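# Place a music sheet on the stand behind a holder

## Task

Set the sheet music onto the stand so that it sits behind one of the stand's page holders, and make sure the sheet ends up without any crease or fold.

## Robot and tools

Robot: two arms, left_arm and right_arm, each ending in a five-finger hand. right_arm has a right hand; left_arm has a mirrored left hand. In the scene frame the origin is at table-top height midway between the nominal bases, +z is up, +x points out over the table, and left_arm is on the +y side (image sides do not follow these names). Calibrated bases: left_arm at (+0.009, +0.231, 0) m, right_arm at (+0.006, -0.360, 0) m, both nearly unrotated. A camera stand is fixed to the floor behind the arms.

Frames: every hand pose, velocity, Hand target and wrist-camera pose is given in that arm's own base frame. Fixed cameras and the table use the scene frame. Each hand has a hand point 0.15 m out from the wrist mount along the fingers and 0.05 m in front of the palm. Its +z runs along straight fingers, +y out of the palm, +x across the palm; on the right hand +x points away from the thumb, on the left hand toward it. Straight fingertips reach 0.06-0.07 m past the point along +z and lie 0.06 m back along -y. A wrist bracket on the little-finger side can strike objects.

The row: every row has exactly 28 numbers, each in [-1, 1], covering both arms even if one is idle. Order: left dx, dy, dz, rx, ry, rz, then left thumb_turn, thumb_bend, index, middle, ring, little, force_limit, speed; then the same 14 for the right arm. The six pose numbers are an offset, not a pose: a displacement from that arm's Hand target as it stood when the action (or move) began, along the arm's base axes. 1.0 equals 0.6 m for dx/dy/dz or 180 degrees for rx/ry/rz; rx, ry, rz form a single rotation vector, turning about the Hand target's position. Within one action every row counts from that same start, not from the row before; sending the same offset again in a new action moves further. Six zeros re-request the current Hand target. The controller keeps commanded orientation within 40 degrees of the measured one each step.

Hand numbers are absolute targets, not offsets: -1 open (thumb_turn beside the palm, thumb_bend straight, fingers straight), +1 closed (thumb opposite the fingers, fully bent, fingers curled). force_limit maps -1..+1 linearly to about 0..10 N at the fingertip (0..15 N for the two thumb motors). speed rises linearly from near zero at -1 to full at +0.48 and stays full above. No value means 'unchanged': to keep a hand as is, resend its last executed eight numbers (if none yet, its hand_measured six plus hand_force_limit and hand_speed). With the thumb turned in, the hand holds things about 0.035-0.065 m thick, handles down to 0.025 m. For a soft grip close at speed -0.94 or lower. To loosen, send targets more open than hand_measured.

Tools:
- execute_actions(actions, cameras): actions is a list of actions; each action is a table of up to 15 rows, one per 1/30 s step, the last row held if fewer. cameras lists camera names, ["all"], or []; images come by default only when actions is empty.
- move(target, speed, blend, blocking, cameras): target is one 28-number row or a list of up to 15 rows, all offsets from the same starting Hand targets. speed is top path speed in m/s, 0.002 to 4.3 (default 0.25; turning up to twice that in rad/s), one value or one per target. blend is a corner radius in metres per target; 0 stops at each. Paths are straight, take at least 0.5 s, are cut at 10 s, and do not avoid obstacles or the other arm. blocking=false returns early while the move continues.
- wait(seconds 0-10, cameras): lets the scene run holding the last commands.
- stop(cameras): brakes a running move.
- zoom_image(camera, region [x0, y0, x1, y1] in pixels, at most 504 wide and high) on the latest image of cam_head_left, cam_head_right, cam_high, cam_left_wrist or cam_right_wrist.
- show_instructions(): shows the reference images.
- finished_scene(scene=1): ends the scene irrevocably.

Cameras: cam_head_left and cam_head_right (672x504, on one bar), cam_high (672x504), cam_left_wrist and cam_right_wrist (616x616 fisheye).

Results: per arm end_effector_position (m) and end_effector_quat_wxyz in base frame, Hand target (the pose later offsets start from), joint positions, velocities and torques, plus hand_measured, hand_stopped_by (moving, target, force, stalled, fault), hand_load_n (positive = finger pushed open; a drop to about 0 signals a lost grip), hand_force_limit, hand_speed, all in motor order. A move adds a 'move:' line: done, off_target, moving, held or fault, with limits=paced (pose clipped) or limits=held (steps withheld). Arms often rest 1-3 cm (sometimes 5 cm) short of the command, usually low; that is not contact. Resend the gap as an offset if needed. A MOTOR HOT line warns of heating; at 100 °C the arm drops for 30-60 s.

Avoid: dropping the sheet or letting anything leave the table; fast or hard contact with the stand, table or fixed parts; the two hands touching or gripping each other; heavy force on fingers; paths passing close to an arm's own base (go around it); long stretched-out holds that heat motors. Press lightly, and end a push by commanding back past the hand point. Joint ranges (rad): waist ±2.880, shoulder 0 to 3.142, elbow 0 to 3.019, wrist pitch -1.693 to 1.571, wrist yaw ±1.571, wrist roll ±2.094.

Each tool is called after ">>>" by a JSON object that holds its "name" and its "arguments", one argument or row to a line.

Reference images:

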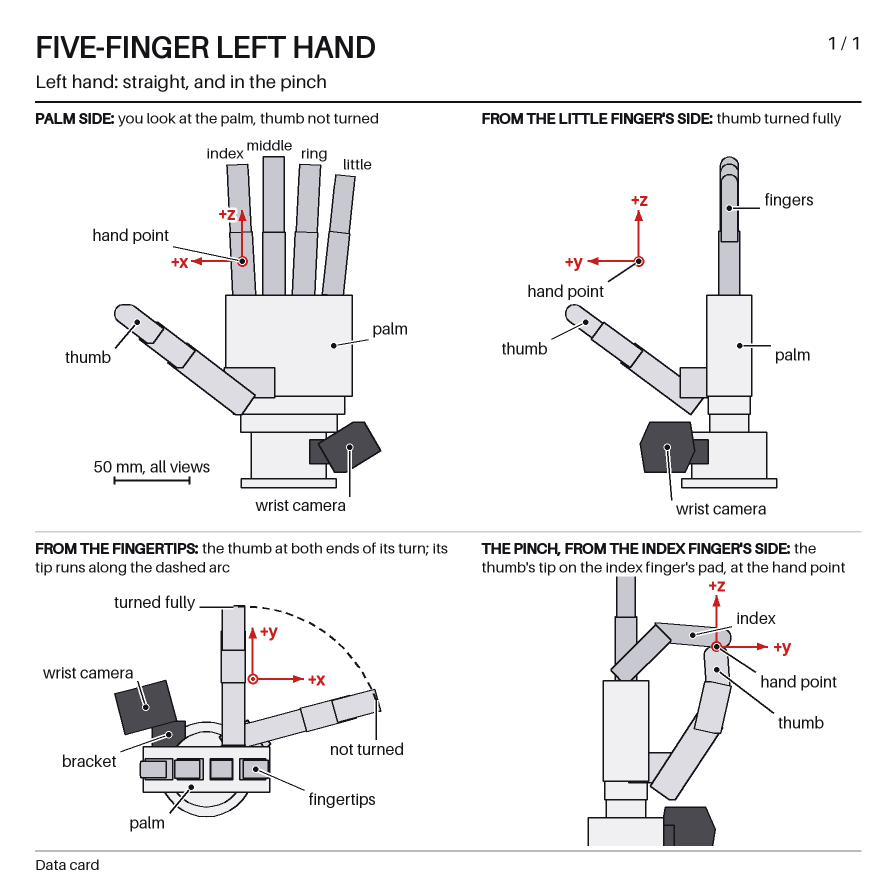

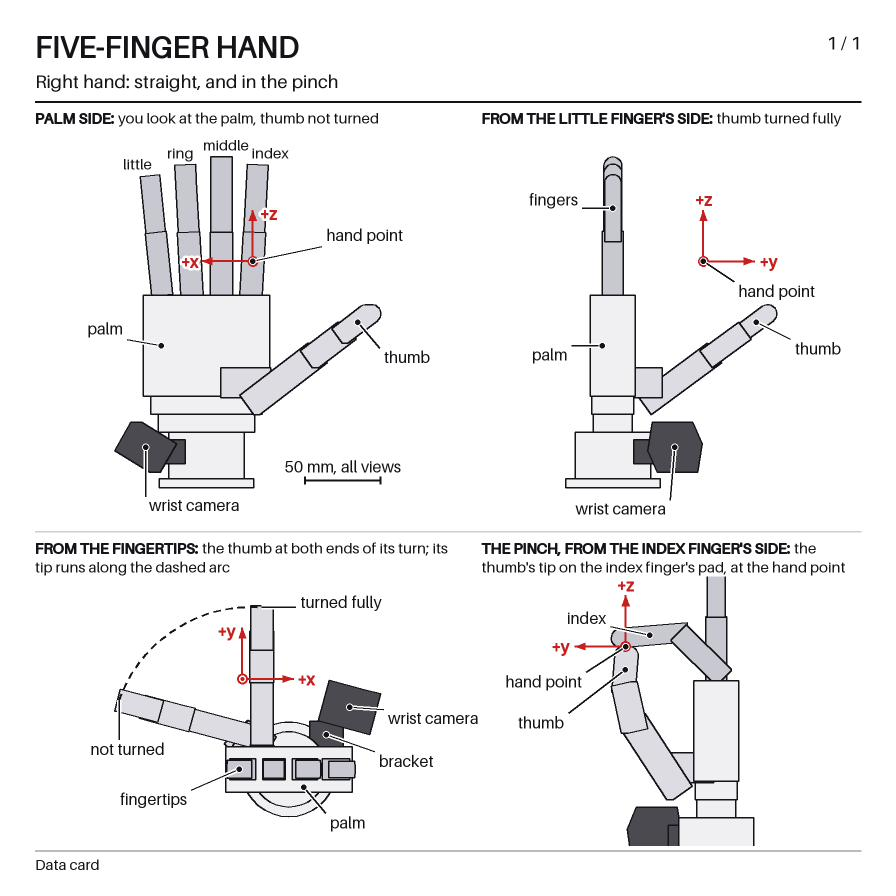

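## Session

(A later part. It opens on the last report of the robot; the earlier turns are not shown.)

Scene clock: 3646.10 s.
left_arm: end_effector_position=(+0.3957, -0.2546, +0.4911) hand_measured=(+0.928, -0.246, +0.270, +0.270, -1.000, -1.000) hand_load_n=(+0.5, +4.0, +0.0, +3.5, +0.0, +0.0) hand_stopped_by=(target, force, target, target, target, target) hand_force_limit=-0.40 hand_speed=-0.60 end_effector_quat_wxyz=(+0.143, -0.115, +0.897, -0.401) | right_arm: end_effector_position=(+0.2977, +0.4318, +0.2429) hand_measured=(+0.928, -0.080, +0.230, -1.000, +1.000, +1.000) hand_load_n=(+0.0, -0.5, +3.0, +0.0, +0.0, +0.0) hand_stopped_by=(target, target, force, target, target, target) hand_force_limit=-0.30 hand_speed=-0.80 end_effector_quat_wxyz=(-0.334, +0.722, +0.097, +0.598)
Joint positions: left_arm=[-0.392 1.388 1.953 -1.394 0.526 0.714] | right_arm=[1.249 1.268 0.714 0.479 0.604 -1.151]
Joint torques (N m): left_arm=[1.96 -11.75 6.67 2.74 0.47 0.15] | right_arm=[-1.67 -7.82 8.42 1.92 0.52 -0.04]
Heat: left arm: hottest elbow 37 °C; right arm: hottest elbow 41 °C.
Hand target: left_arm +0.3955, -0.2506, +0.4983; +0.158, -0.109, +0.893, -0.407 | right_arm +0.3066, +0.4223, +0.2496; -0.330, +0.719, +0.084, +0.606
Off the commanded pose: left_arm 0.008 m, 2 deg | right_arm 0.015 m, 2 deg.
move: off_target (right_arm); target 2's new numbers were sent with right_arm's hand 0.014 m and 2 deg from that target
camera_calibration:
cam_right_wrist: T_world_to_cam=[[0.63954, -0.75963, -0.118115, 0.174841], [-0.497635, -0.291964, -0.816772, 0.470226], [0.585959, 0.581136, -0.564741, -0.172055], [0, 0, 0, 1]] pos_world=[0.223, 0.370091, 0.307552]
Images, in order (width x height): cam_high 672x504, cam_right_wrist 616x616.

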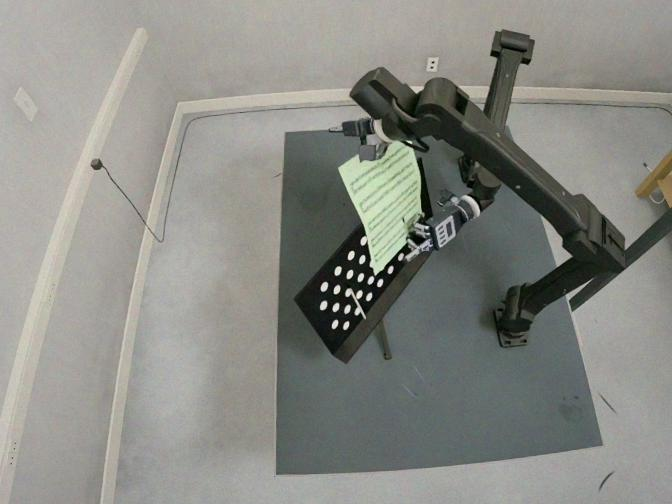

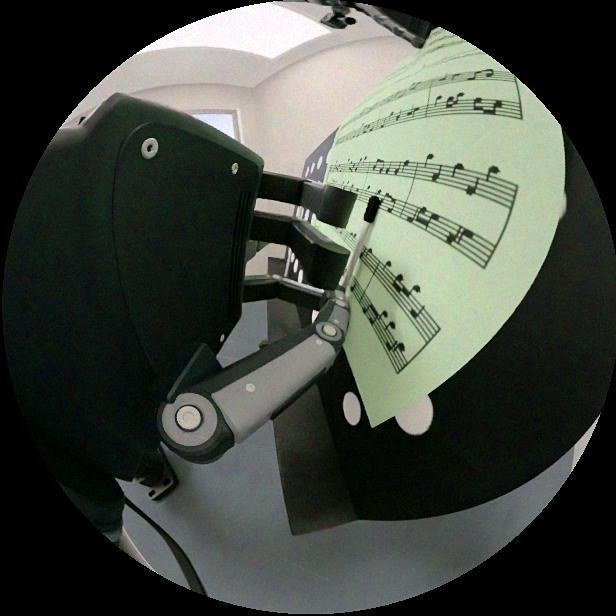

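>>> {"name": "move", "arguments": {
  "target": [
    [0,0,0,0,0,0,0.928,-0.1,0.27,0.27,-1,-1,-0.4,-0.6,0,0,0,0,0,0,0.928,-0.08,0.05,-1,1,1,-0.3,-0.8],
    [0,0,0,0,0,0,0.928,-0.1,0.27,0.27,-1,-1,-0.4,-0.6,-0.017,0.008,0.004,0,0,0,0.928,-0.08,0.05,-1,1,1,-0.3,-0.8]
  ],
  "speed": 0.04
}}

Scene clock: 3658.23 s.
left_arm: end_effector_position=(+0.3957, -0.2546, +0.4911) hand_measured=(+0.928, -0.246, +0.270, +0.270, -1.000, -1.000) hand_load_n=(+0.5, +4.5, +0.0, +3.5, +0.0, +0.0) hand_stopped_by=(target, force, target, target, target, target) hand_force_limit=-0.40 hand_speed=-0.60 end_effector_quat_wxyz=(+0.143, -0.115, +0.897, -0.401) | right_arm: end_effector_position=(+0.2968, +0.4289, +0.2440) hand_measured=(+0.928, -0.080, +0.050, -1.000, +1.000, +1.000) hand_load_n=(+0.0, +0.0, +1.0, +0.0, +0.5, +0.0) hand_stopped_by=(target, target, target, target, target, target) hand_force_limit=-0.30 hand_speed=-0.80 end_effector_quat_wxyz=(-0.329, +0.722, +0.090, +0.602)
Joint positions: left_arm=[-0.392 1.388 1.953 -1.394 0.526 0.714] | right_arm=[1.256 1.266 0.714 0.479 0.63 -1.151]
Joint torques (N m): left_arm=[1.96 -11.75 6.68 2.74 0.48 0.14] | right_arm=[-0.09 -7.88 9.03 1.52 0.61 -0.03]
Heat: left arm: hottest elbow 37 °C; right arm: hottest elbow 41 °C.
Hand target: left_arm +0.3955, -0.2506, +0.4983; +0.158, -0.109, +0.893, -0.407 | right_arm +0.2962, +0.4272, +0.2520; -0.331, +0.719, +0.084, +0.606
Off the commanded pose: left_arm 0.008 m, 2 deg | right_arm 0.008 m, 1 deg.
move: done

>>> {"name": "move", "arguments": {
  "target": [
    [0,0,0,0,0,0,0.928,-0.1,0.27,0.27,-1,-1,-0.4,-0.6,0.0115,-0.0095,-0.003,0,0,0,0.928,-0.08,0.05,-1,1,1,-0.3,-0.8]
  ],
  "speed": 0.04
}}

Scene clock: 3669.33 s.
left_arm: end_effector_position=(+0.3957, -0.2546, +0.4911) hand_measured=(+0.928, -0.246, +0.270, +0.270, -1.000, -1.000) hand_load_n=(+0.5, +4.5, +0.0, +3.0, +0.0, +0.0) hand_stopped_by=(target, force, target, target, target, target) hand_force_limit=-0.40 hand_speed=-0.60 end_effector_quat_wxyz=(+0.143, -0.115, +0.897, -0.401) | right_arm: end_effector_position=(+0.2977, +0.4290, +0.2462) hand_measured=(+0.928, -0.080, +0.050, -1.000, +1.000, +1.000) hand_load_n=(+0.0, +0.0, +0.0, +0.0, +0.0, +0.0) hand_stopped_by=(target, target, target, target, target, target) hand_force_limit=-0.30 hand_speed=-0.80 end_effector_quat_wxyz=(-0.332, +0.721, +0.091, +0.601)
Joint positions: left_arm=[-0.392 1.388 1.953 -1.394 0.526 0.714] | right_arm=[1.251 1.261 0.714 0.479 0.62 -1.151]
Joint torques (N m): left_arm=[1.96 -11.69 6.68 2.76 0.47 0.14] | right_arm=[-1.49 -7.88 8.2 1.8 0.18 -0.05]
Heat: left arm: hottest elbow 37 °C; right arm: hottest elbow 41 °C.
Hand target: left_arm +0.3955, -0.2506, +0.4983; +0.158, -0.109, +0.893, -0.407 | right_arm +0.3032, +0.4215, +0.2502; -0.331, +0.719, +0.084, +0.606
Off the commanded pose: left_arm 0.008 m, 2 deg | right_arm 0.010 m, 1 deg.
move: done

>>> {"name": "move", "arguments": {
  "target": [
    [0,0,0,0,0,0,0.928,-0.1,0.27,0.27,-1,-1,-0.4,-0.6,0.003,-0.002,-0.003,0,0,0,0.928,-0.08,0.05,-1,1,1,-0.3,-0.8],
    [0,0,0,0,0,0,0.928,-0.1,0.27,0.27,-1,-1,-0.4,-0.6,0.003,-0.002,-0.003,0,0,0,0.928,-0.08,0.358,-1,1,1,-0.3,-0.8]
  ],
  "speed": 0.04,
  "cameras": ["cam_right_wrist","cam_high"]
}}

>>> {"name": "zoom_image", "arguments": {
  "camera": "cam_right_wrist",
  "region": [300, 180, 440, 320]
}}

>>> {"name": "zoom_image", "arguments": {
  "camera": "cam_high",
  "region": [385, 200, 435, 250]
}}

Scene clock: 3678.87 s.
left_arm: end_effector_position=(+0.3957, -0.2546, +0.4911) hand_measured=(+0.928, -0.246, +0.270, +0.270, -1.000, -1.000) hand_load_n=(+0.5, +4.0, +0.0, +3.5, +0.0, +0.0) hand_stopped_by=(target, force, target, target, target, target) hand_force_limit=-0.40 hand_speed=-0.60 end_effector_quat_wxyz=(+0.143, -0.115, +0.897, -0.401) | right_arm: end_effector_position=(+0.2985, +0.4294, +0.2457) hand_measured=(+0.928, -0.080, +0.212, -1.000, +1.000, +1.000) hand_load_n=(+0.0, +1.0, +6.5, +0.0, +0.0, +0.0) hand_stopped_by=(target, target, force, target, target, target) hand_force_limit=-0.30 hand_speed=-0.80 end_effector_quat_wxyz=(-0.336, +0.721, +0.095, +0.599)
Joint positions: left_arm=[-0.392 1.388 1.953 -1.394 0.526 0.714] | right_arm=[1.245 1.259 0.711 0.479 0.603 -1.151]
Joint torques (N m): left_arm=[1.96 -11.69 6.67 2.73 0.48 0.15] | right_arm=[-1.32 -7.53 8.06 2.07 0.6 -0.04]
Heat: left arm: hottest elbow 37 °C; right arm: hottest elbow 41 °C.
Hand target: left_arm +0.3955, -0.2506, +0.4983; +0.158, -0.109, +0.893, -0.407 | right_arm +0.3050, +0.4203, +0.2484; -0.331, +0.719, +0.084, +0.606
Off the commanded pose: left_arm 0.008 m, 2 deg | right_arm 0.011 m, 2 deg.
move: off_target (right_arm); target 2's new numbers were sent with right_arm's hand 0.011 m and 1 deg from that target
camera_calibration:
cam_right_wrist: T_world_to_cam=[[0.637997, -0.760413, -0.121373, 0.174399], [-0.496779, -0.286017, -0.819393, 0.470079], [0.588363, 0.583066, -0.560235, -0.172244], [0, 0, 0, 1]] pos_world=[0.223601, 0.367495, 0.30985]
Images, in order (width x height): cam_high 672x504, cam_right_wrist 616x616.

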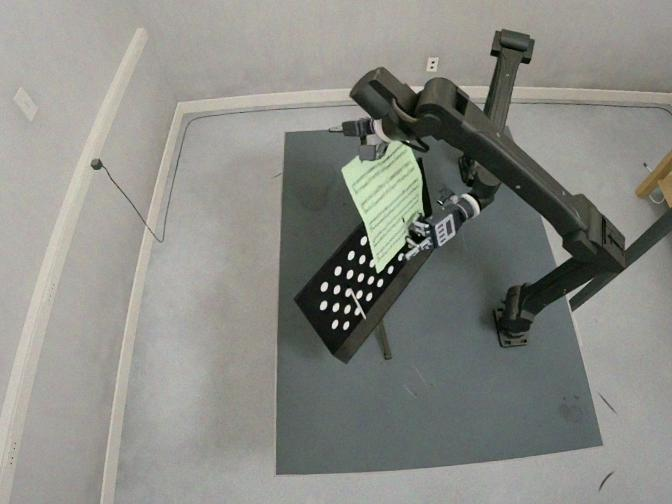

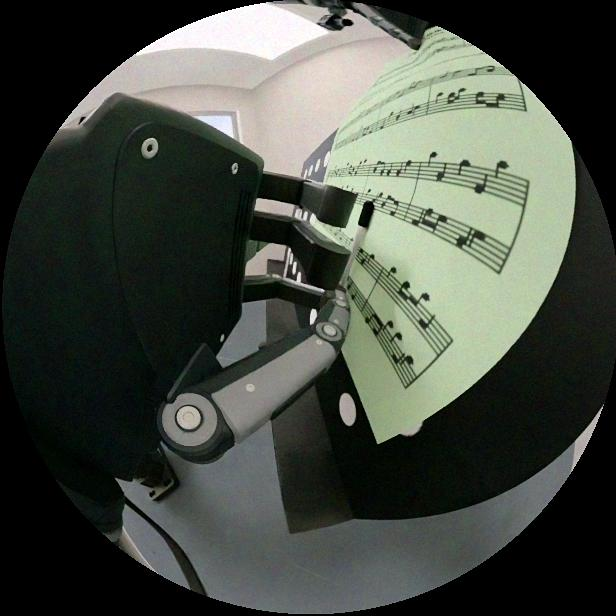

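Scaled by 3.600 from the camera's 616x616 image, which has a finer 880x880 frame.

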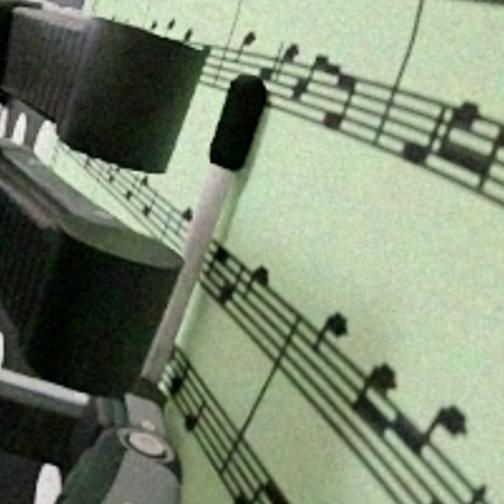

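Scaled by 10.080 from the camera's 672x504 image, which has a finer 960x720 frame.

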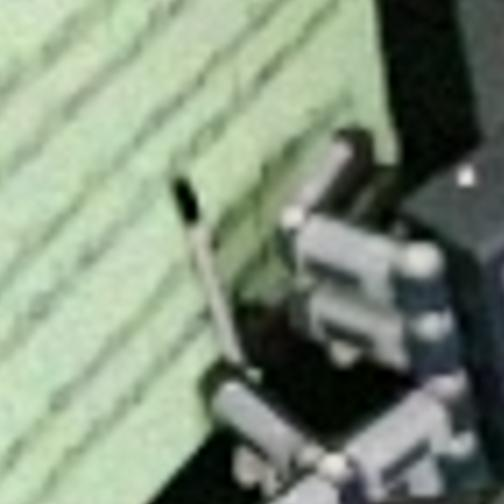

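>>> {"name": "move", "arguments": {
  "target": [
    [0,0,0,0,0,0,0.928,-0.1,0.27,0.27,-1,-1,-0.4,-0.6,-0.025,0.023,0.0136,0,0,0,0.928,-0.08,0.358,-1,1,1,-0.3,-0.8]
  ],
  "speed": 0.03,
  "cameras": ["cam_right_wrist","cam_high"]
}}

>>> {"name": "zoom_image", "arguments": {
  "camera": "cam_right_wrist",
  "region": [300, 180, 440, 320]
}}

>>> {"name": "zoom_image", "arguments": {
  "camera": "cam_high",
  "region": [385, 200, 435, 250]
}}

Scene clock: 3691.50 s.
left_arm: end_effector_position=(+0.3957, -0.2546, +0.4911) hand_measured=(+0.928, -0.246, +0.270, +0.270, -1.000, -1.000) hand_load_n=(+0.5, +4.0, +0.0, +3.5, +0.0, +0.0) hand_stopped_by=(target, force, target, target, target, target) hand_force_limit=-0.40 hand_speed=-0.60 end_effector_quat_wxyz=(+0.143, -0.115, +0.897, -0.401) | right_arm: end_effector_position=(+0.2912, +0.4292, +0.2456) hand_measured=(+0.928, -0.080, +0.212, -1.000, +1.000, +1.000) hand_load_n=(+0.0, +0.0, +6.0, +0.0, +0.0, +0.0) hand_stopped_by=(target, target, force, target, target, target) hand_force_limit=-0.30 hand_speed=-0.80 end_effector_quat_wxyz=(-0.331, +0.721, +0.088, +0.602)
Joint positions: left_arm=[-0.392 1.388 1.953 -1.394 0.526 0.714] | right_arm=[1.27 1.26 0.711 0.479 0.645 -1.148]
Joint torques (N m): left_arm=[1.9 -11.63 6.67 2.76 0.47 0.14] | right_arm=[0.5 -6.65 10.65 0.95 0.87 -0.04]
Heat: left arm: hottest elbow 37 °C; right arm: hottest elbow 41 °C.
Hand target: left_arm +0.3955, -0.2506, +0.4982; +0.158, -0.109, +0.893, -0.407 | right_arm +0.2900, +0.4340, +0.2564; -0.330, +0.719, +0.084, +0.606
Off the commanded pose: left_arm 0.008 m, 2 deg | right_arm 0.012 m, 1 deg.
move: off_target (right_arm)
camera_calibration:
cam_right_wrist: T_world_to_cam=[[0.624492, -0.771462, -0.121883, 0.187718], [-0.501353, -0.276298, -0.819942, 0.463628], [0.598878, 0.573154, -0.559321, -0.16695], [0, 0, 0, 1]] pos_world=[0.215196, 0.368605, 0.309649]
Images, in order (width x height): cam_high 672x504, cam_right_wrist 616x616.

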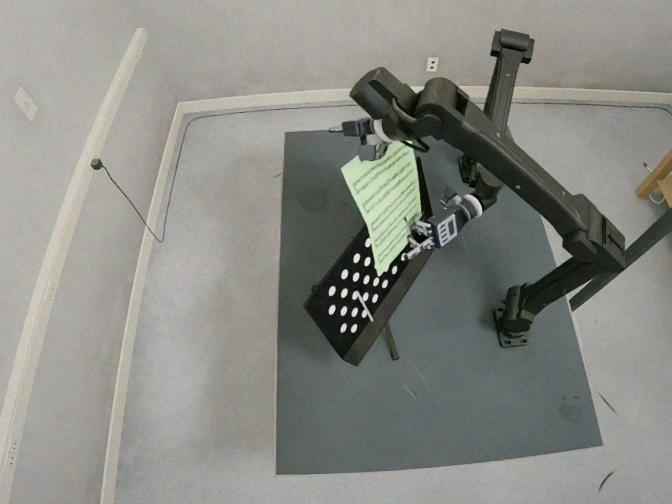

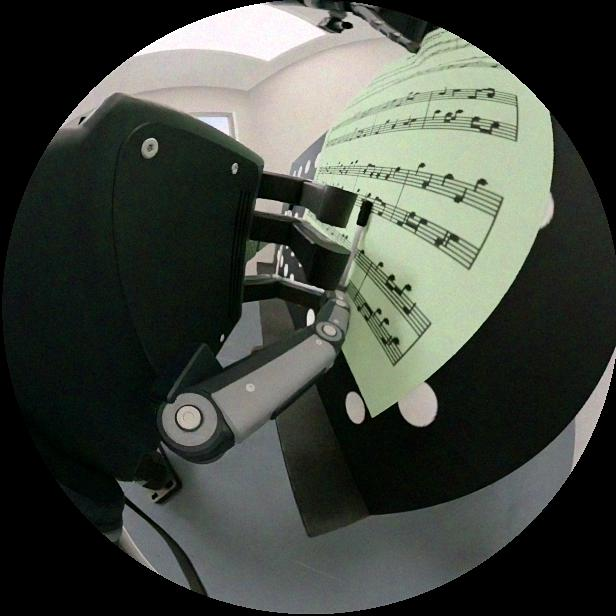

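Scaled by 3.600 from the camera's 616x616 image, which has a finer 880x880 frame.

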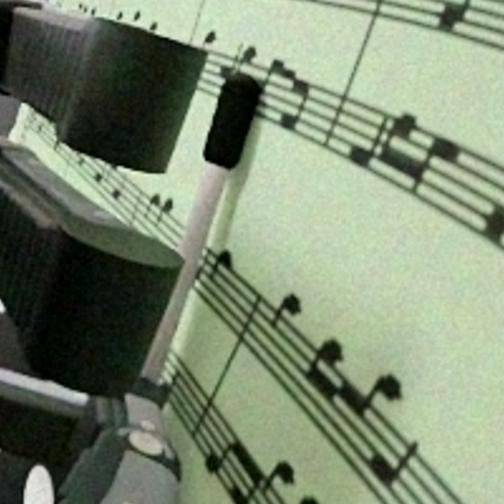

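Scaled by 10.080 from the camera's 672x504 image, which has a finer 960x720 frame.

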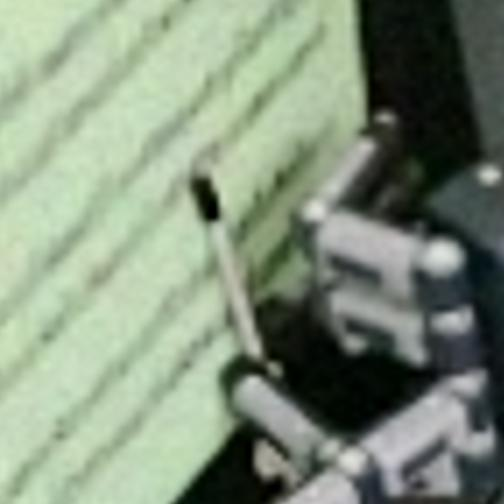

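>>> {"name": "move", "arguments": {
  "target": [
    [-0.016,0.0158,-0.05,0.005,0.005,0.025,0.928,-0.1,0.27,0.27,-1,-1,-0.4,-0.6,0,0,0,0,0,0,0.928,-0.08,0.358,-1,1,1,-0.3,-0.8]
  ],
  "speed": 0.03,
  "cameras": ["cam_right_wrist","cam_high","cam_head_right"]
}}

>>> {"name": "zoom_image", "arguments": {
  "camera": "cam_right_wrist",
  "region": [300, 180, 440, 440]
}}

>>> {"name": "zoom_image", "arguments": {
  "camera": "cam_high",
  "region": [325, 130, 445, 290]
}}

>>> {"name": "zoom_image", "arguments": {
  "camera": "cam_head_right",
  "region": [240, 60, 400, 260]
}}

Scene clock: 3711.50 s.
left_arm: end_effector_position=(+0.3879, -0.2421, +0.4619) hand_measured=(+0.928, -0.246, +0.270, +0.270, -1.000, -1.000) hand_load_n=(+0.5, +4.5, +0.0, +3.5, +0.0, +0.0) hand_stopped_by=(target, force, target, target, target, target) hand_force_limit=-0.40 hand_speed=-0.60 end_effector_quat_wxyz=(+0.157, -0.144, +0.897, -0.386) | right_arm: end_effector_position=(+0.2912, +0.4292, +0.2456) hand_measured=(+0.928, -0.080, +0.212, -1.000, +1.000, +1.000) hand_load_n=(+0.0, +0.0, +6.5, +0.0, +0.0, +0.0) hand_stopped_by=(target, target, force, target, target, target) hand_force_limit=-0.30 hand_speed=-0.80 end_effector_quat_wxyz=(-0.331, +0.721, +0.088, +0.602)
Joint positions: left_arm=[-0.392 1.306 1.792 -1.304 0.464 0.673] | right_arm=[1.27 1.26 0.711 0.479 0.645 -1.148]
Joint torques (N m): left_arm=[1.44 -10.7 6.93 2.77 0.27 -0.04] | right_arm=[0.26 -6.71 10.65 0.92 0.88 -0.04]
Heat: left arm: hottest elbow 37 °C; right arm: hottest elbow 41 °C.
Hand target: left_arm +0.3860, -0.2411, +0.4683; +0.167, -0.145, +0.892, -0.393 | right_arm +0.2900, +0.4340, +0.2564; -0.330, +0.719, +0.084, +0.606
Off the commanded pose: left_arm 0.007 m, 1 deg | right_arm 0.012 m, 1 deg.
move: off_target (right_arm)
camera_calibration:
cam_right_wrist: T_world_to_cam=[[0.624492, -0.771462, -0.121883, 0.187718], [-0.501353, -0.276298, -0.819942, 0.463628], [0.598878, 0.573154, -0.559321, -0.16695], [0, 0, 0, 1]] pos_world=[0.215196, 0.368605, 0.309649]
Images, in order (width x height): cam_head_right 672x504, cam_high 672x504, cam_right_wrist 616x616.

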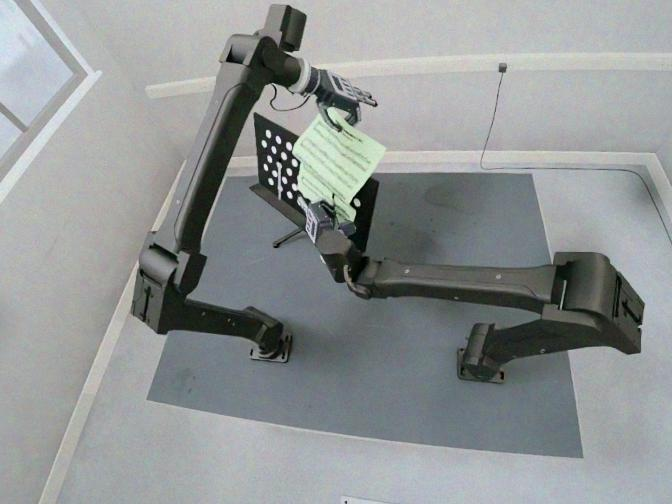

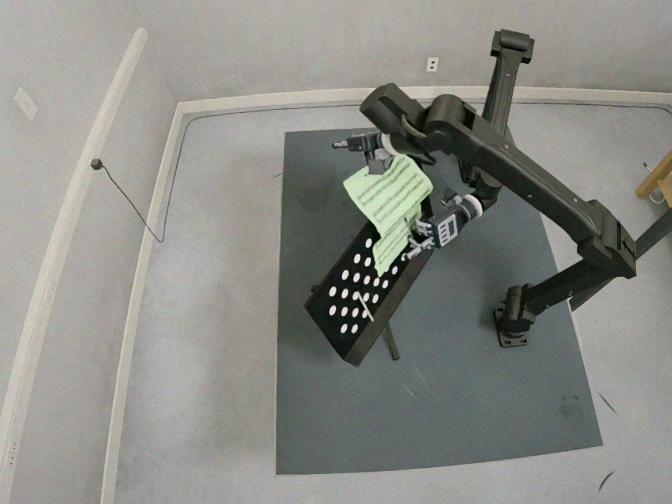

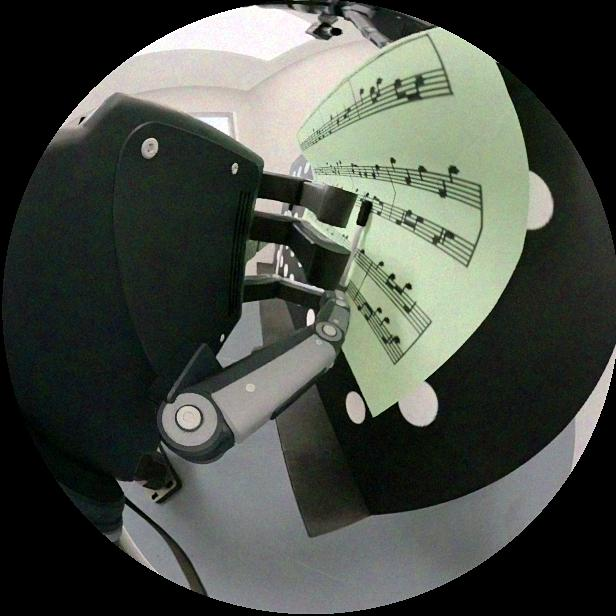

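Scaled by 1.938 from the camera's 616x616 image, which has a finer 880x880 frame.

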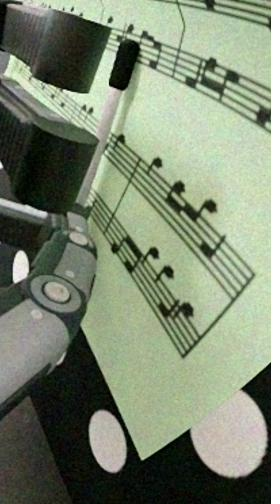

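Scaled by 3.150 from the camera's 672x504 image, which has a finer 960x720 frame.

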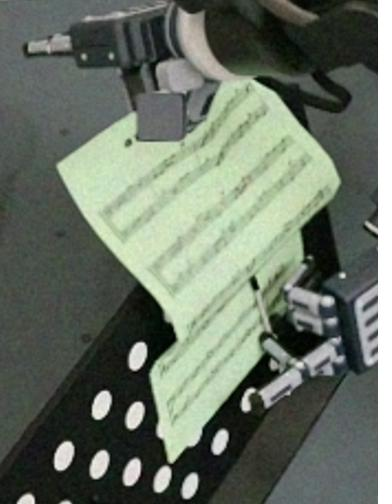

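Scaled by 2.520 from the camera's 672x504 image, which has a finer 960x720 frame.

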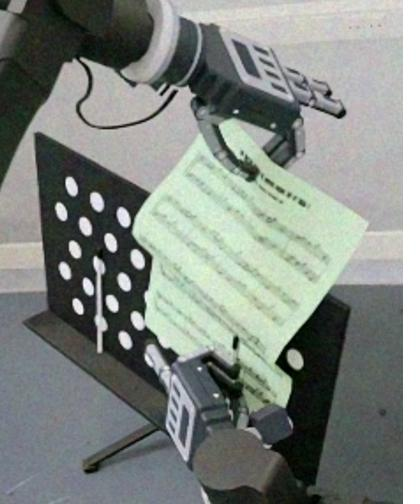

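>>> {"name": "move", "arguments": {
  "target": [
    [0.016,-0.0158,0.055,-0.005,-0.005,-0.025,0.928,-0.1,0.27,0.27,-1,-1,-0.4,-0.6,0,0,0,0,0,0,0.928,-0.08,0.358,-1,1,1,-0.3,-0.8]
  ],
  "speed": 0.05,
  "cameras": ["cam_right_wrist","cam_high","cam_head_right"]
}}

>>> {"name": "zoom_image", "arguments": {
  "camera": "cam_high",
  "region": [325, 130, 445, 290]
}}

>>> {"name": "zoom_image", "arguments": {
  "camera": "cam_head_right",
  "region": [240, 60, 400, 260]
}}

Scene clock: 3721.53 s.
left_arm: end_effector_position=(+0.3879, -0.2513, +0.4878) hand_measured=(+0.928, -0.246, +0.270, +0.270, -1.000, -1.000) hand_load_n=(+0.5, +4.0, +0.0, +3.5, -0.5, +0.0) hand_stopped_by=(target, force, target, target, target, target) hand_force_limit=-0.40 hand_speed=-0.60 end_effector_quat_wxyz=(+0.147, -0.114, +0.896, -0.404) | right_arm: end_effector_position=(+0.2912, +0.4292, +0.2456) hand_measured=(+0.928, -0.080, +0.212, -1.000, +1.000, +1.000) hand_load_n=(+0.0, +0.0, +6.5, +0.0, +0.0, +0.0) hand_stopped_by=(target, target, force, target, target, target) hand_force_limit=-0.30 hand_speed=-0.80 end_effector_quat_wxyz=(-0.331, +0.721, +0.088, +0.602)
Joint positions: left_arm=[-0.392 1.352 1.904 -1.369 0.525 0.713] | right_arm=[1.27 1.26 0.711 0.479 0.645 -1.148]
Joint torques (N m): left_arm=[1.96 -7.82 10.88 1.35 0.5 0.16] | right_arm=[0.44 -6.77 10.66 0.91 0.87 -0.04]
Heat: left arm: hottest elbow 37 °C; right arm: hottest elbow 42 °C.
Hand target: left_arm +0.3955, -0.2506, +0.5015; +0.158, -0.109, +0.893, -0.407 | right_arm +0.2900, +0.4340, +0.2564; -0.330, +0.719, +0.084, +0.606
Off the commanded pose: left_arm 0.016 m, 1 deg | right_arm 0.012 m, 1 deg.
move: off_target (left_arm, right_arm)
camera_calibration:
cam_right_wrist: T_world_to_cam=[[0.624492, -0.771462, -0.121883, 0.187718], [-0.501353, -0.276298, -0.819942, 0.463628], [0.598878, 0.573154, -0.559321, -0.16695], [0, 0, 0, 1]] pos_world=[0.215196, 0.368605, 0.309649]
Images, in order (width x height): cam_head_right 672x504, cam_high 672x504, cam_right_wrist 616x616.

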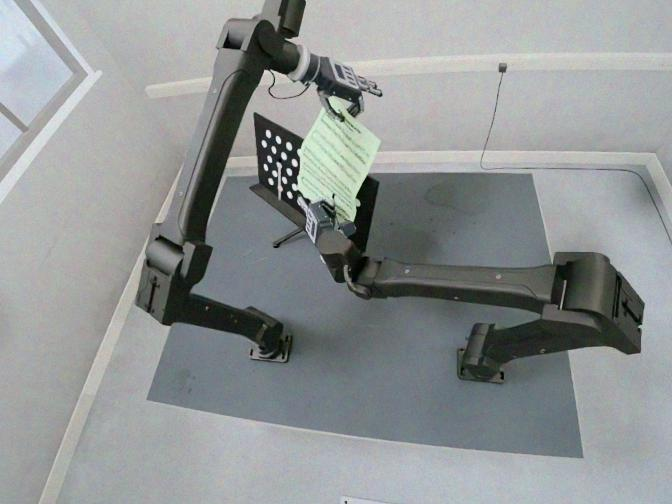

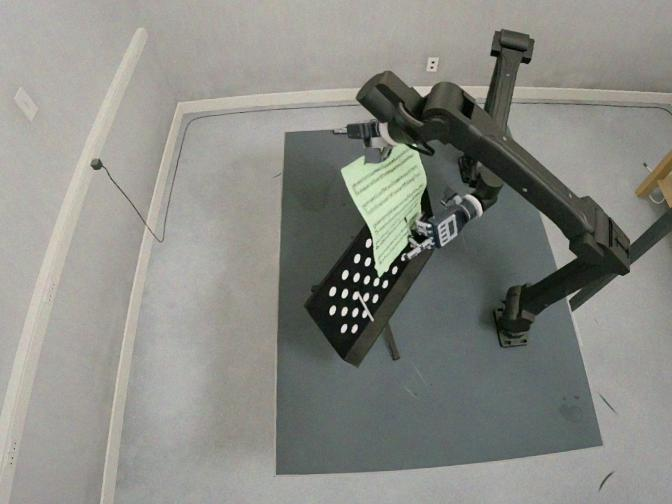

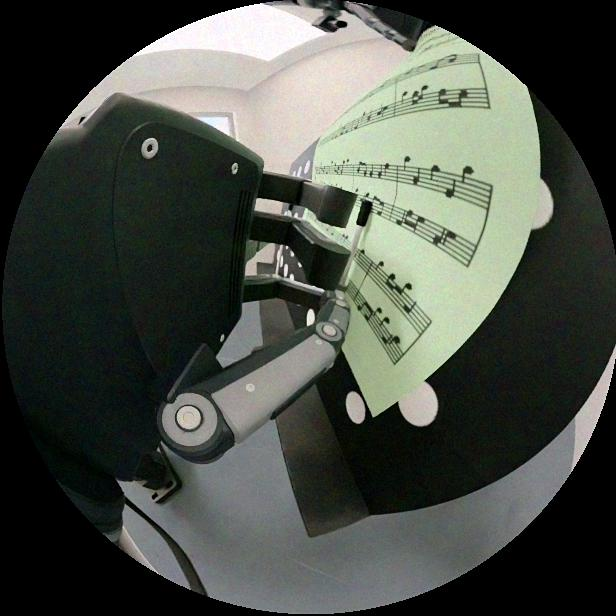

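Scaled by 3.150 from the camera's 672x504 image, which has a finer 960x720 frame.

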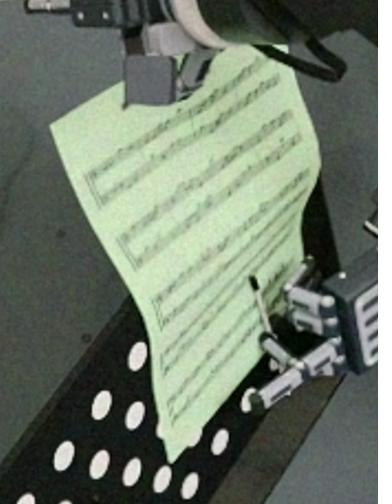

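Scaled by 2.520 from the camera's 672x504 image, which has a finer 960x720 frame.

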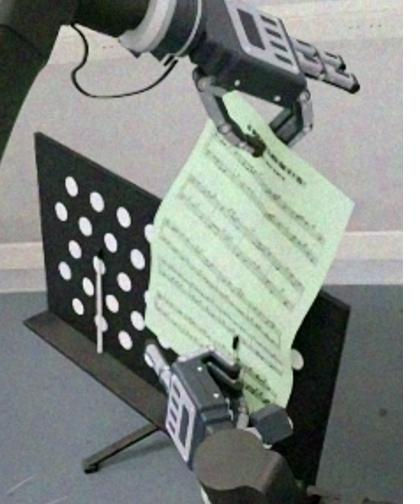

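>>> {"name": "move", "arguments": {
  "target": [
    [0,0,0,0,0,0,0.928,-0.1,0.27,0.27,-1,-1,-0.4,-0.6,0.0137,-0.0125,-0.0073,0,0,0,0.928,-0.08,0.05,-1,1,1,-0.3,-0.8],
    [0,0,0,0,0,0,0.928,-0.1,0.27,0.27,-1,-1,-0.4,-0.6,-0.0117,0.01,0,0,0,0,0.928,-0.08,0.05,-1,1,1,-0.3,-0.8],
    [0,0,0,0,0,0,0.928,-0.1,0.27,0.27,-1,-1,-0.4,-0.6,-0.0258,0.015,-0.0507,0,0,0,0.928,-0.08,0.05,-1,1,1,-0.3,-0.8]
  ],
  "speed": 0.05,
  "cameras": ["cam_right_wrist","cam_high","cam_head_right"]
}}

>>> {"name": "zoom_image", "arguments": {
  "camera": "cam_right_wrist",
  "region": [300, 140, 440, 400]
}}

>>> {"name": "zoom_image", "arguments": {
  "camera": "cam_high",
  "region": [385, 200, 435, 250]
}}

Scene clock: 3757.73 s.
left_arm: end_effector_position=(+0.3879, -0.2513, +0.4878) hand_measured=(+0.928, -0.246, +0.270, +0.270, -1.000, -1.000) hand_load_n=(+0.5, +4.0, +0.0, +3.5, +0.0, +0.0) hand_stopped_by=(target, force, target, target, target, target) hand_force_limit=-0.40 hand_speed=-0.60 end_effector_quat_wxyz=(+0.147, -0.114, +0.896, -0.404) | right_arm: end_effector_position=(+0.2788, +0.4393, +0.2263) hand_measured=(+0.928, -0.080, +0.050, -1.000, +1.000, +1.000) hand_load_n=(+0.5, +0.0, +0.5, +0.0, +0.0, +0.0) hand_stopped_by=(target, target, target, target, target, target) hand_force_limit=-0.30 hand_speed=-0.80 end_effector_quat_wxyz=(-0.324, +0.722, +0.084, +0.606)
Joint positions: left_arm=[-0.392 1.352 1.904 -1.369 0.525 0.714] | right_arm=[1.315 1.32 0.704 0.542 0.706 -1.148]
Joint torques (N m): left_arm=[1.9 -7.82 10.89 1.36 0.51 0.14] | right_arm=[0.32 -6.65 8.18 2.47 0.29 -0.01]
Heat: left arm: hottest elbow 42 °C; right arm: hottest elbow 42 °C.
Hand target: left_arm +0.3955, -0.2505, +0.5015; +0.158, -0.108, +0.893, -0.407 | right_arm +0.2746, +0.4430, +0.2259; -0.330, +0.719, +0.084, +0.606
Off the commanded pose: left_arm 0.016 m, 1 deg | right_arm 0.006 m, 1 deg.
move: off_target (left_arm)
camera_calibration:
cam_right_wrist: T_world_to_cam=[[0.612559, -0.781901, -0.115766, 0.20735], [-0.503255, -0.272866, -0.819926, 0.443314], [0.609512, 0.560513, -0.560643, -0.173264], [0, 0, 0, 1]] pos_world=[0.201693, 0.38021, 0.290349]
Images, in order (width x height): cam_head_right 672x504, cam_high 672x504, cam_right_wrist 616x616.

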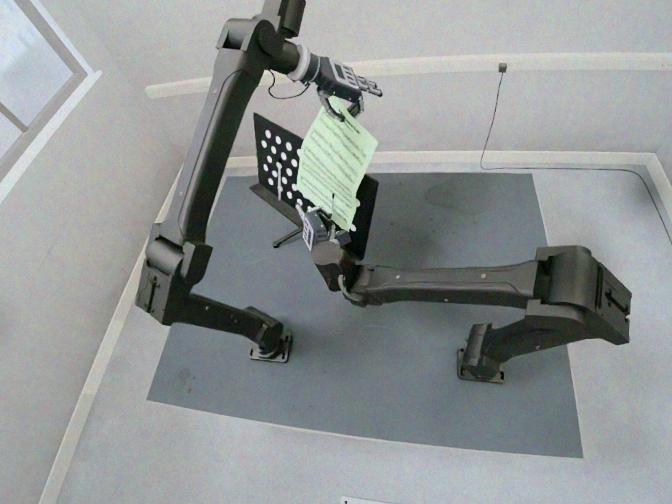

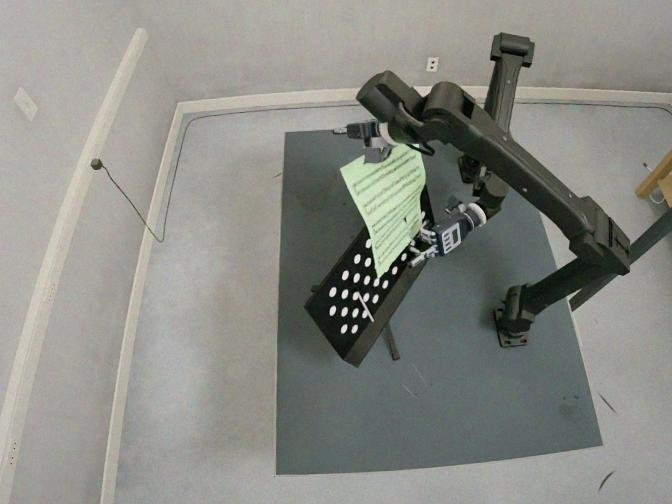

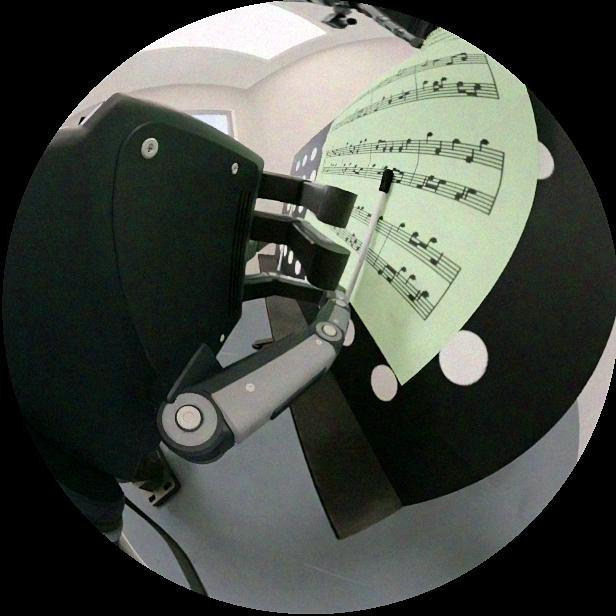

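Scaled by 1.938 from the camera's 616x616 image, which has a finer 880x880 frame.

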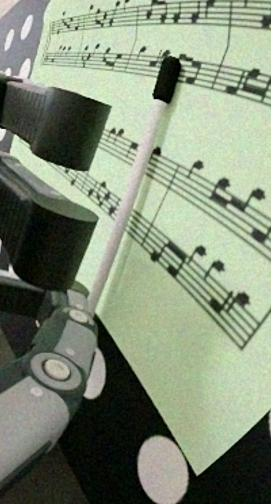

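Scaled by 10.080 from the camera's 672x504 image, which has a finer 960x720 frame.

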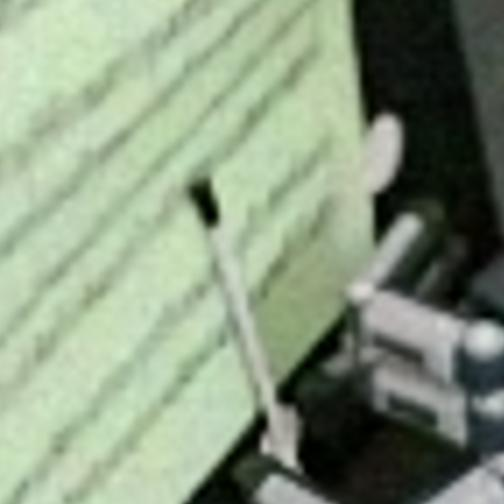

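>>> {"name": "move", "arguments": {
  "target": [
    [0,0,0,0,0,0,0.928,-0.1,0.27,0.27,-1,-1,-0.4,-0.6,-0.003,0.003,-0.0173,0,0,0,0.928,-0.08,0.05,-1,1,1,-0.3,-0.8],
    [0,0,0,0,0,0,0.928,-0.1,0.27,0.27,-1,-1,-0.4,-0.6,0.02,-0.0205,-0.0165,0,0,0,0.928,-0.08,0.05,-1,1,1,-0.3,-0.8]
  ],
  "speed": 0.04,
  "cameras": ["cam_right_wrist"]
}}

>>> {"name": "zoom_image", "arguments": {
  "camera": "cam_right_wrist",
  "region": [300, 140, 440, 400]
}}

Scene clock: 3774.77 s.
left_arm: end_effector_position=(+0.3879, -0.2513, +0.4878) hand_measured=(+0.928, -0.246, +0.270, +0.270, -1.000, -1.000) hand_load_n=(+0.5, +4.0, +0.0, +3.5, +0.0, +0.0) hand_stopped_by=(target, force, target, target, target, target) hand_force_limit=-0.40 hand_speed=-0.60 end_effector_quat_wxyz=(+0.147, -0.114, +0.896, -0.404) | right_arm: end_effector_position=(+0.2794, +0.4366, +0.2070) hand_measured=(+0.928, -0.080, +0.050, -1.000, +1.000, +1.000) hand_load_n=(+0.0, +0.0, +0.0, +0.0, +0.0, +0.0) hand_stopped_by=(target, target, target, target, target, target) hand_force_limit=-0.30 hand_speed=-0.80 end_effector_quat_wxyz=(-0.326, +0.726, +0.097, +0.598)
Joint positions: left_arm=[-0.392 1.352 1.904 -1.369 0.525 0.714] | right_arm=[1.303 1.338 0.67 0.577 0.669 -1.148]
Joint torques (N m): left_arm=[1.96 -7.82 10.91 1.36 0.51 0.14] | right_arm=[-1.44 -8.47 7.83 2.52 0.26 -0.04]
Heat: left arm: hottest elbow 43 °C; right arm: hottest elbow 41 °C.
Hand target: left_arm +0.3955, -0.2505, +0.5015; +0.158, -0.108, +0.893, -0.407 | right_arm +0.2865, +0.4308, +0.2161; -0.330, +0.719, +0.084, +0.606
Off the commanded pose: left_arm 0.016 m, 1 deg | right_arm 0.013 m, 2 deg.
move: off_target (left_arm, right_arm)
camera_calibration:
cam_right_wrist: T_world_to_cam=[[0.631447, -0.767842, -0.108131, 0.189693], [-0.502055, -0.298571, -0.811662, 0.436181], [0.590944, 0.56681, -0.574031, -0.177666], [0, 0, 0, 1]] pos_world=[0.204196, 0.376588, 0.272558]
Images, in order (width x height): cam_right_wrist 616x616.

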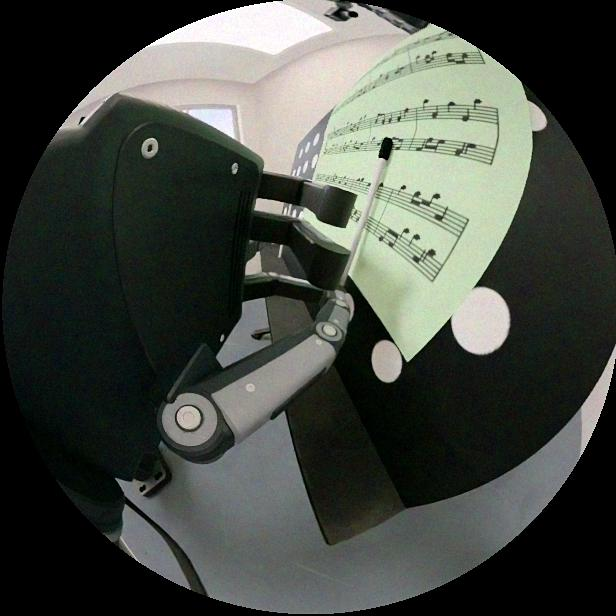

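Scaled by 1.938 from the camera's 616x616 image, which has a finer 880x880 frame.

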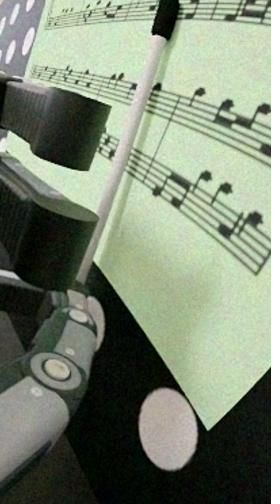

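>>> {"name": "move", "arguments": {
  "target": [
    [0,0,0,0,0,0,0.928,-0.1,0.27,0.27,-1,-1,-0.4,-0.6,0.002,-0.003,0.003,0,0,0,0.928,-0.08,0.05,-1,1,1,-0.3,-0.8],
    [0,0,0,0,0,0,0.928,-0.1,0.27,0.27,-1,-1,-0.4,-0.6,0.002,-0.003,0.003,0,0,0,0.928,-0.08,0.359,-1,1,1,-0.3,-0.8]
  ],
  "speed": 0.04,
  "cameras": ["cam_right_wrist","cam_high"]
}}

>>> {"name": "zoom_image", "arguments": {
  "camera": "cam_right_wrist",
  "region": [300, 140, 440, 400]
}}

>>> {"name": "zoom_image", "arguments": {
  "camera": "cam_high",
  "region": [385, 210, 435, 260]
}}

Scene clock: 3787.70 s.
left_arm: end_effector_position=(+0.3879, -0.2513, +0.4878) hand_measured=(+0.928, -0.246, +0.270, +0.270, -1.000, -1.000) hand_load_n=(+0.5, +4.0, +0.0, +3.5, +0.0, +0.0) hand_stopped_by=(target, force, target, target, target, target) hand_force_limit=-0.40 hand_speed=-0.60 end_effector_quat_wxyz=(+0.147, -0.114, +0.896, -0.404) | right_arm: end_effector_position=(+0.2818, +0.4357, +0.2112) hand_measured=(+0.928, -0.080, +0.194, -1.000, +1.000, +1.000) hand_load_n=(+0.0, +0.0, +2.0, +0.0, +0.0, +0.0) hand_stopped_by=(target, target, force, target, target, target) hand_force_limit=-0.30 hand_speed=-0.80 end_effector_quat_wxyz=(-0.330, +0.723, +0.096, +0.599)
Joint positions: left_arm=[-0.392 1.352 1.904 -1.369 0.525 0.714] | right_arm=[1.295 1.329 0.67 0.577 0.658 -1.148]
Joint torques (N m): left_arm=[1.9 -7.77 10.89 1.37 0.5 0.15] | right_arm=[-1.2 -8.06 7.8 2.22 0.49 -0.04]
Heat: left arm: hottest elbow 43 °C; right arm: hottest elbow 41 °C.
Hand target: left_arm +0.3955, -0.2505, +0.5015; +0.158, -0.108, +0.893, -0.407 | right_arm +0.2878, +0.4290, +0.2179; -0.330, +0.719, +0.084, +0.606
Off the commanded pose: left_arm 0.016 m, 1 deg | right_arm 0.011 m, 2 deg.
move: off_target (left_arm, right_arm); target 2's new numbers were sent with right_arm's hand 0.013 m and 2 deg from that target
camera_calibration:
cam_right_wrist: T_world_to_cam=[[0.633923, -0.764928, -0.114133, 0.187242], [-0.499939, -0.292697, -0.815101, 0.438078], [0.590087, 0.573771, -0.567965, -0.180283], [0, 0, 0, 1]] pos_world=[0.206698, 0.374892, 0.276054]
Images, in order (width x height): cam_high 672x504, cam_right_wrist 616x616.

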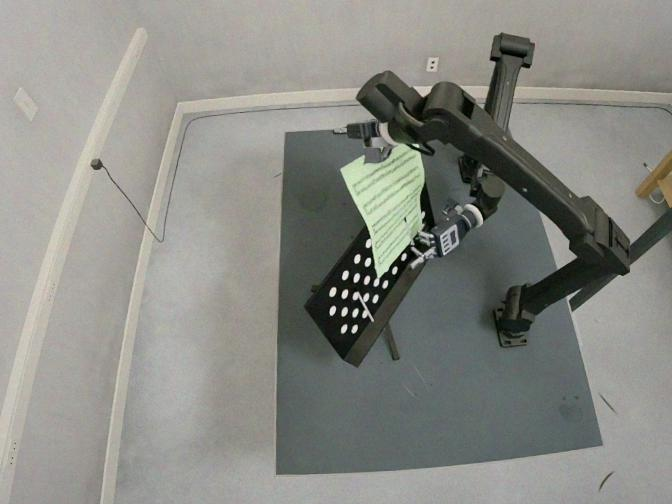

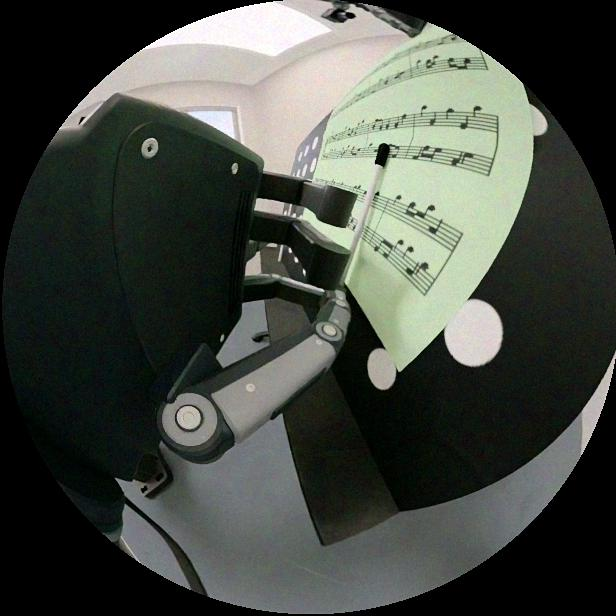

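Scaled by 1.938 from the camera's 616x616 image, which has a finer 880x880 frame.

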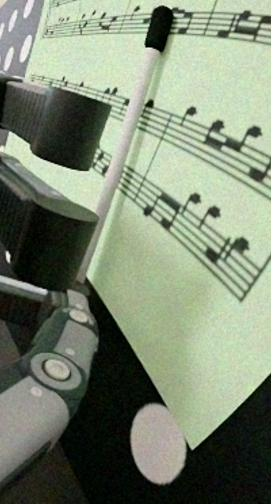

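Scaled by 10.080 from the camera's 672x504 image, which has a finer 960x720 frame.

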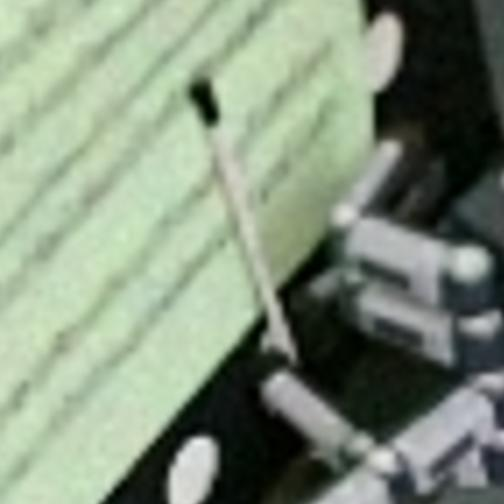

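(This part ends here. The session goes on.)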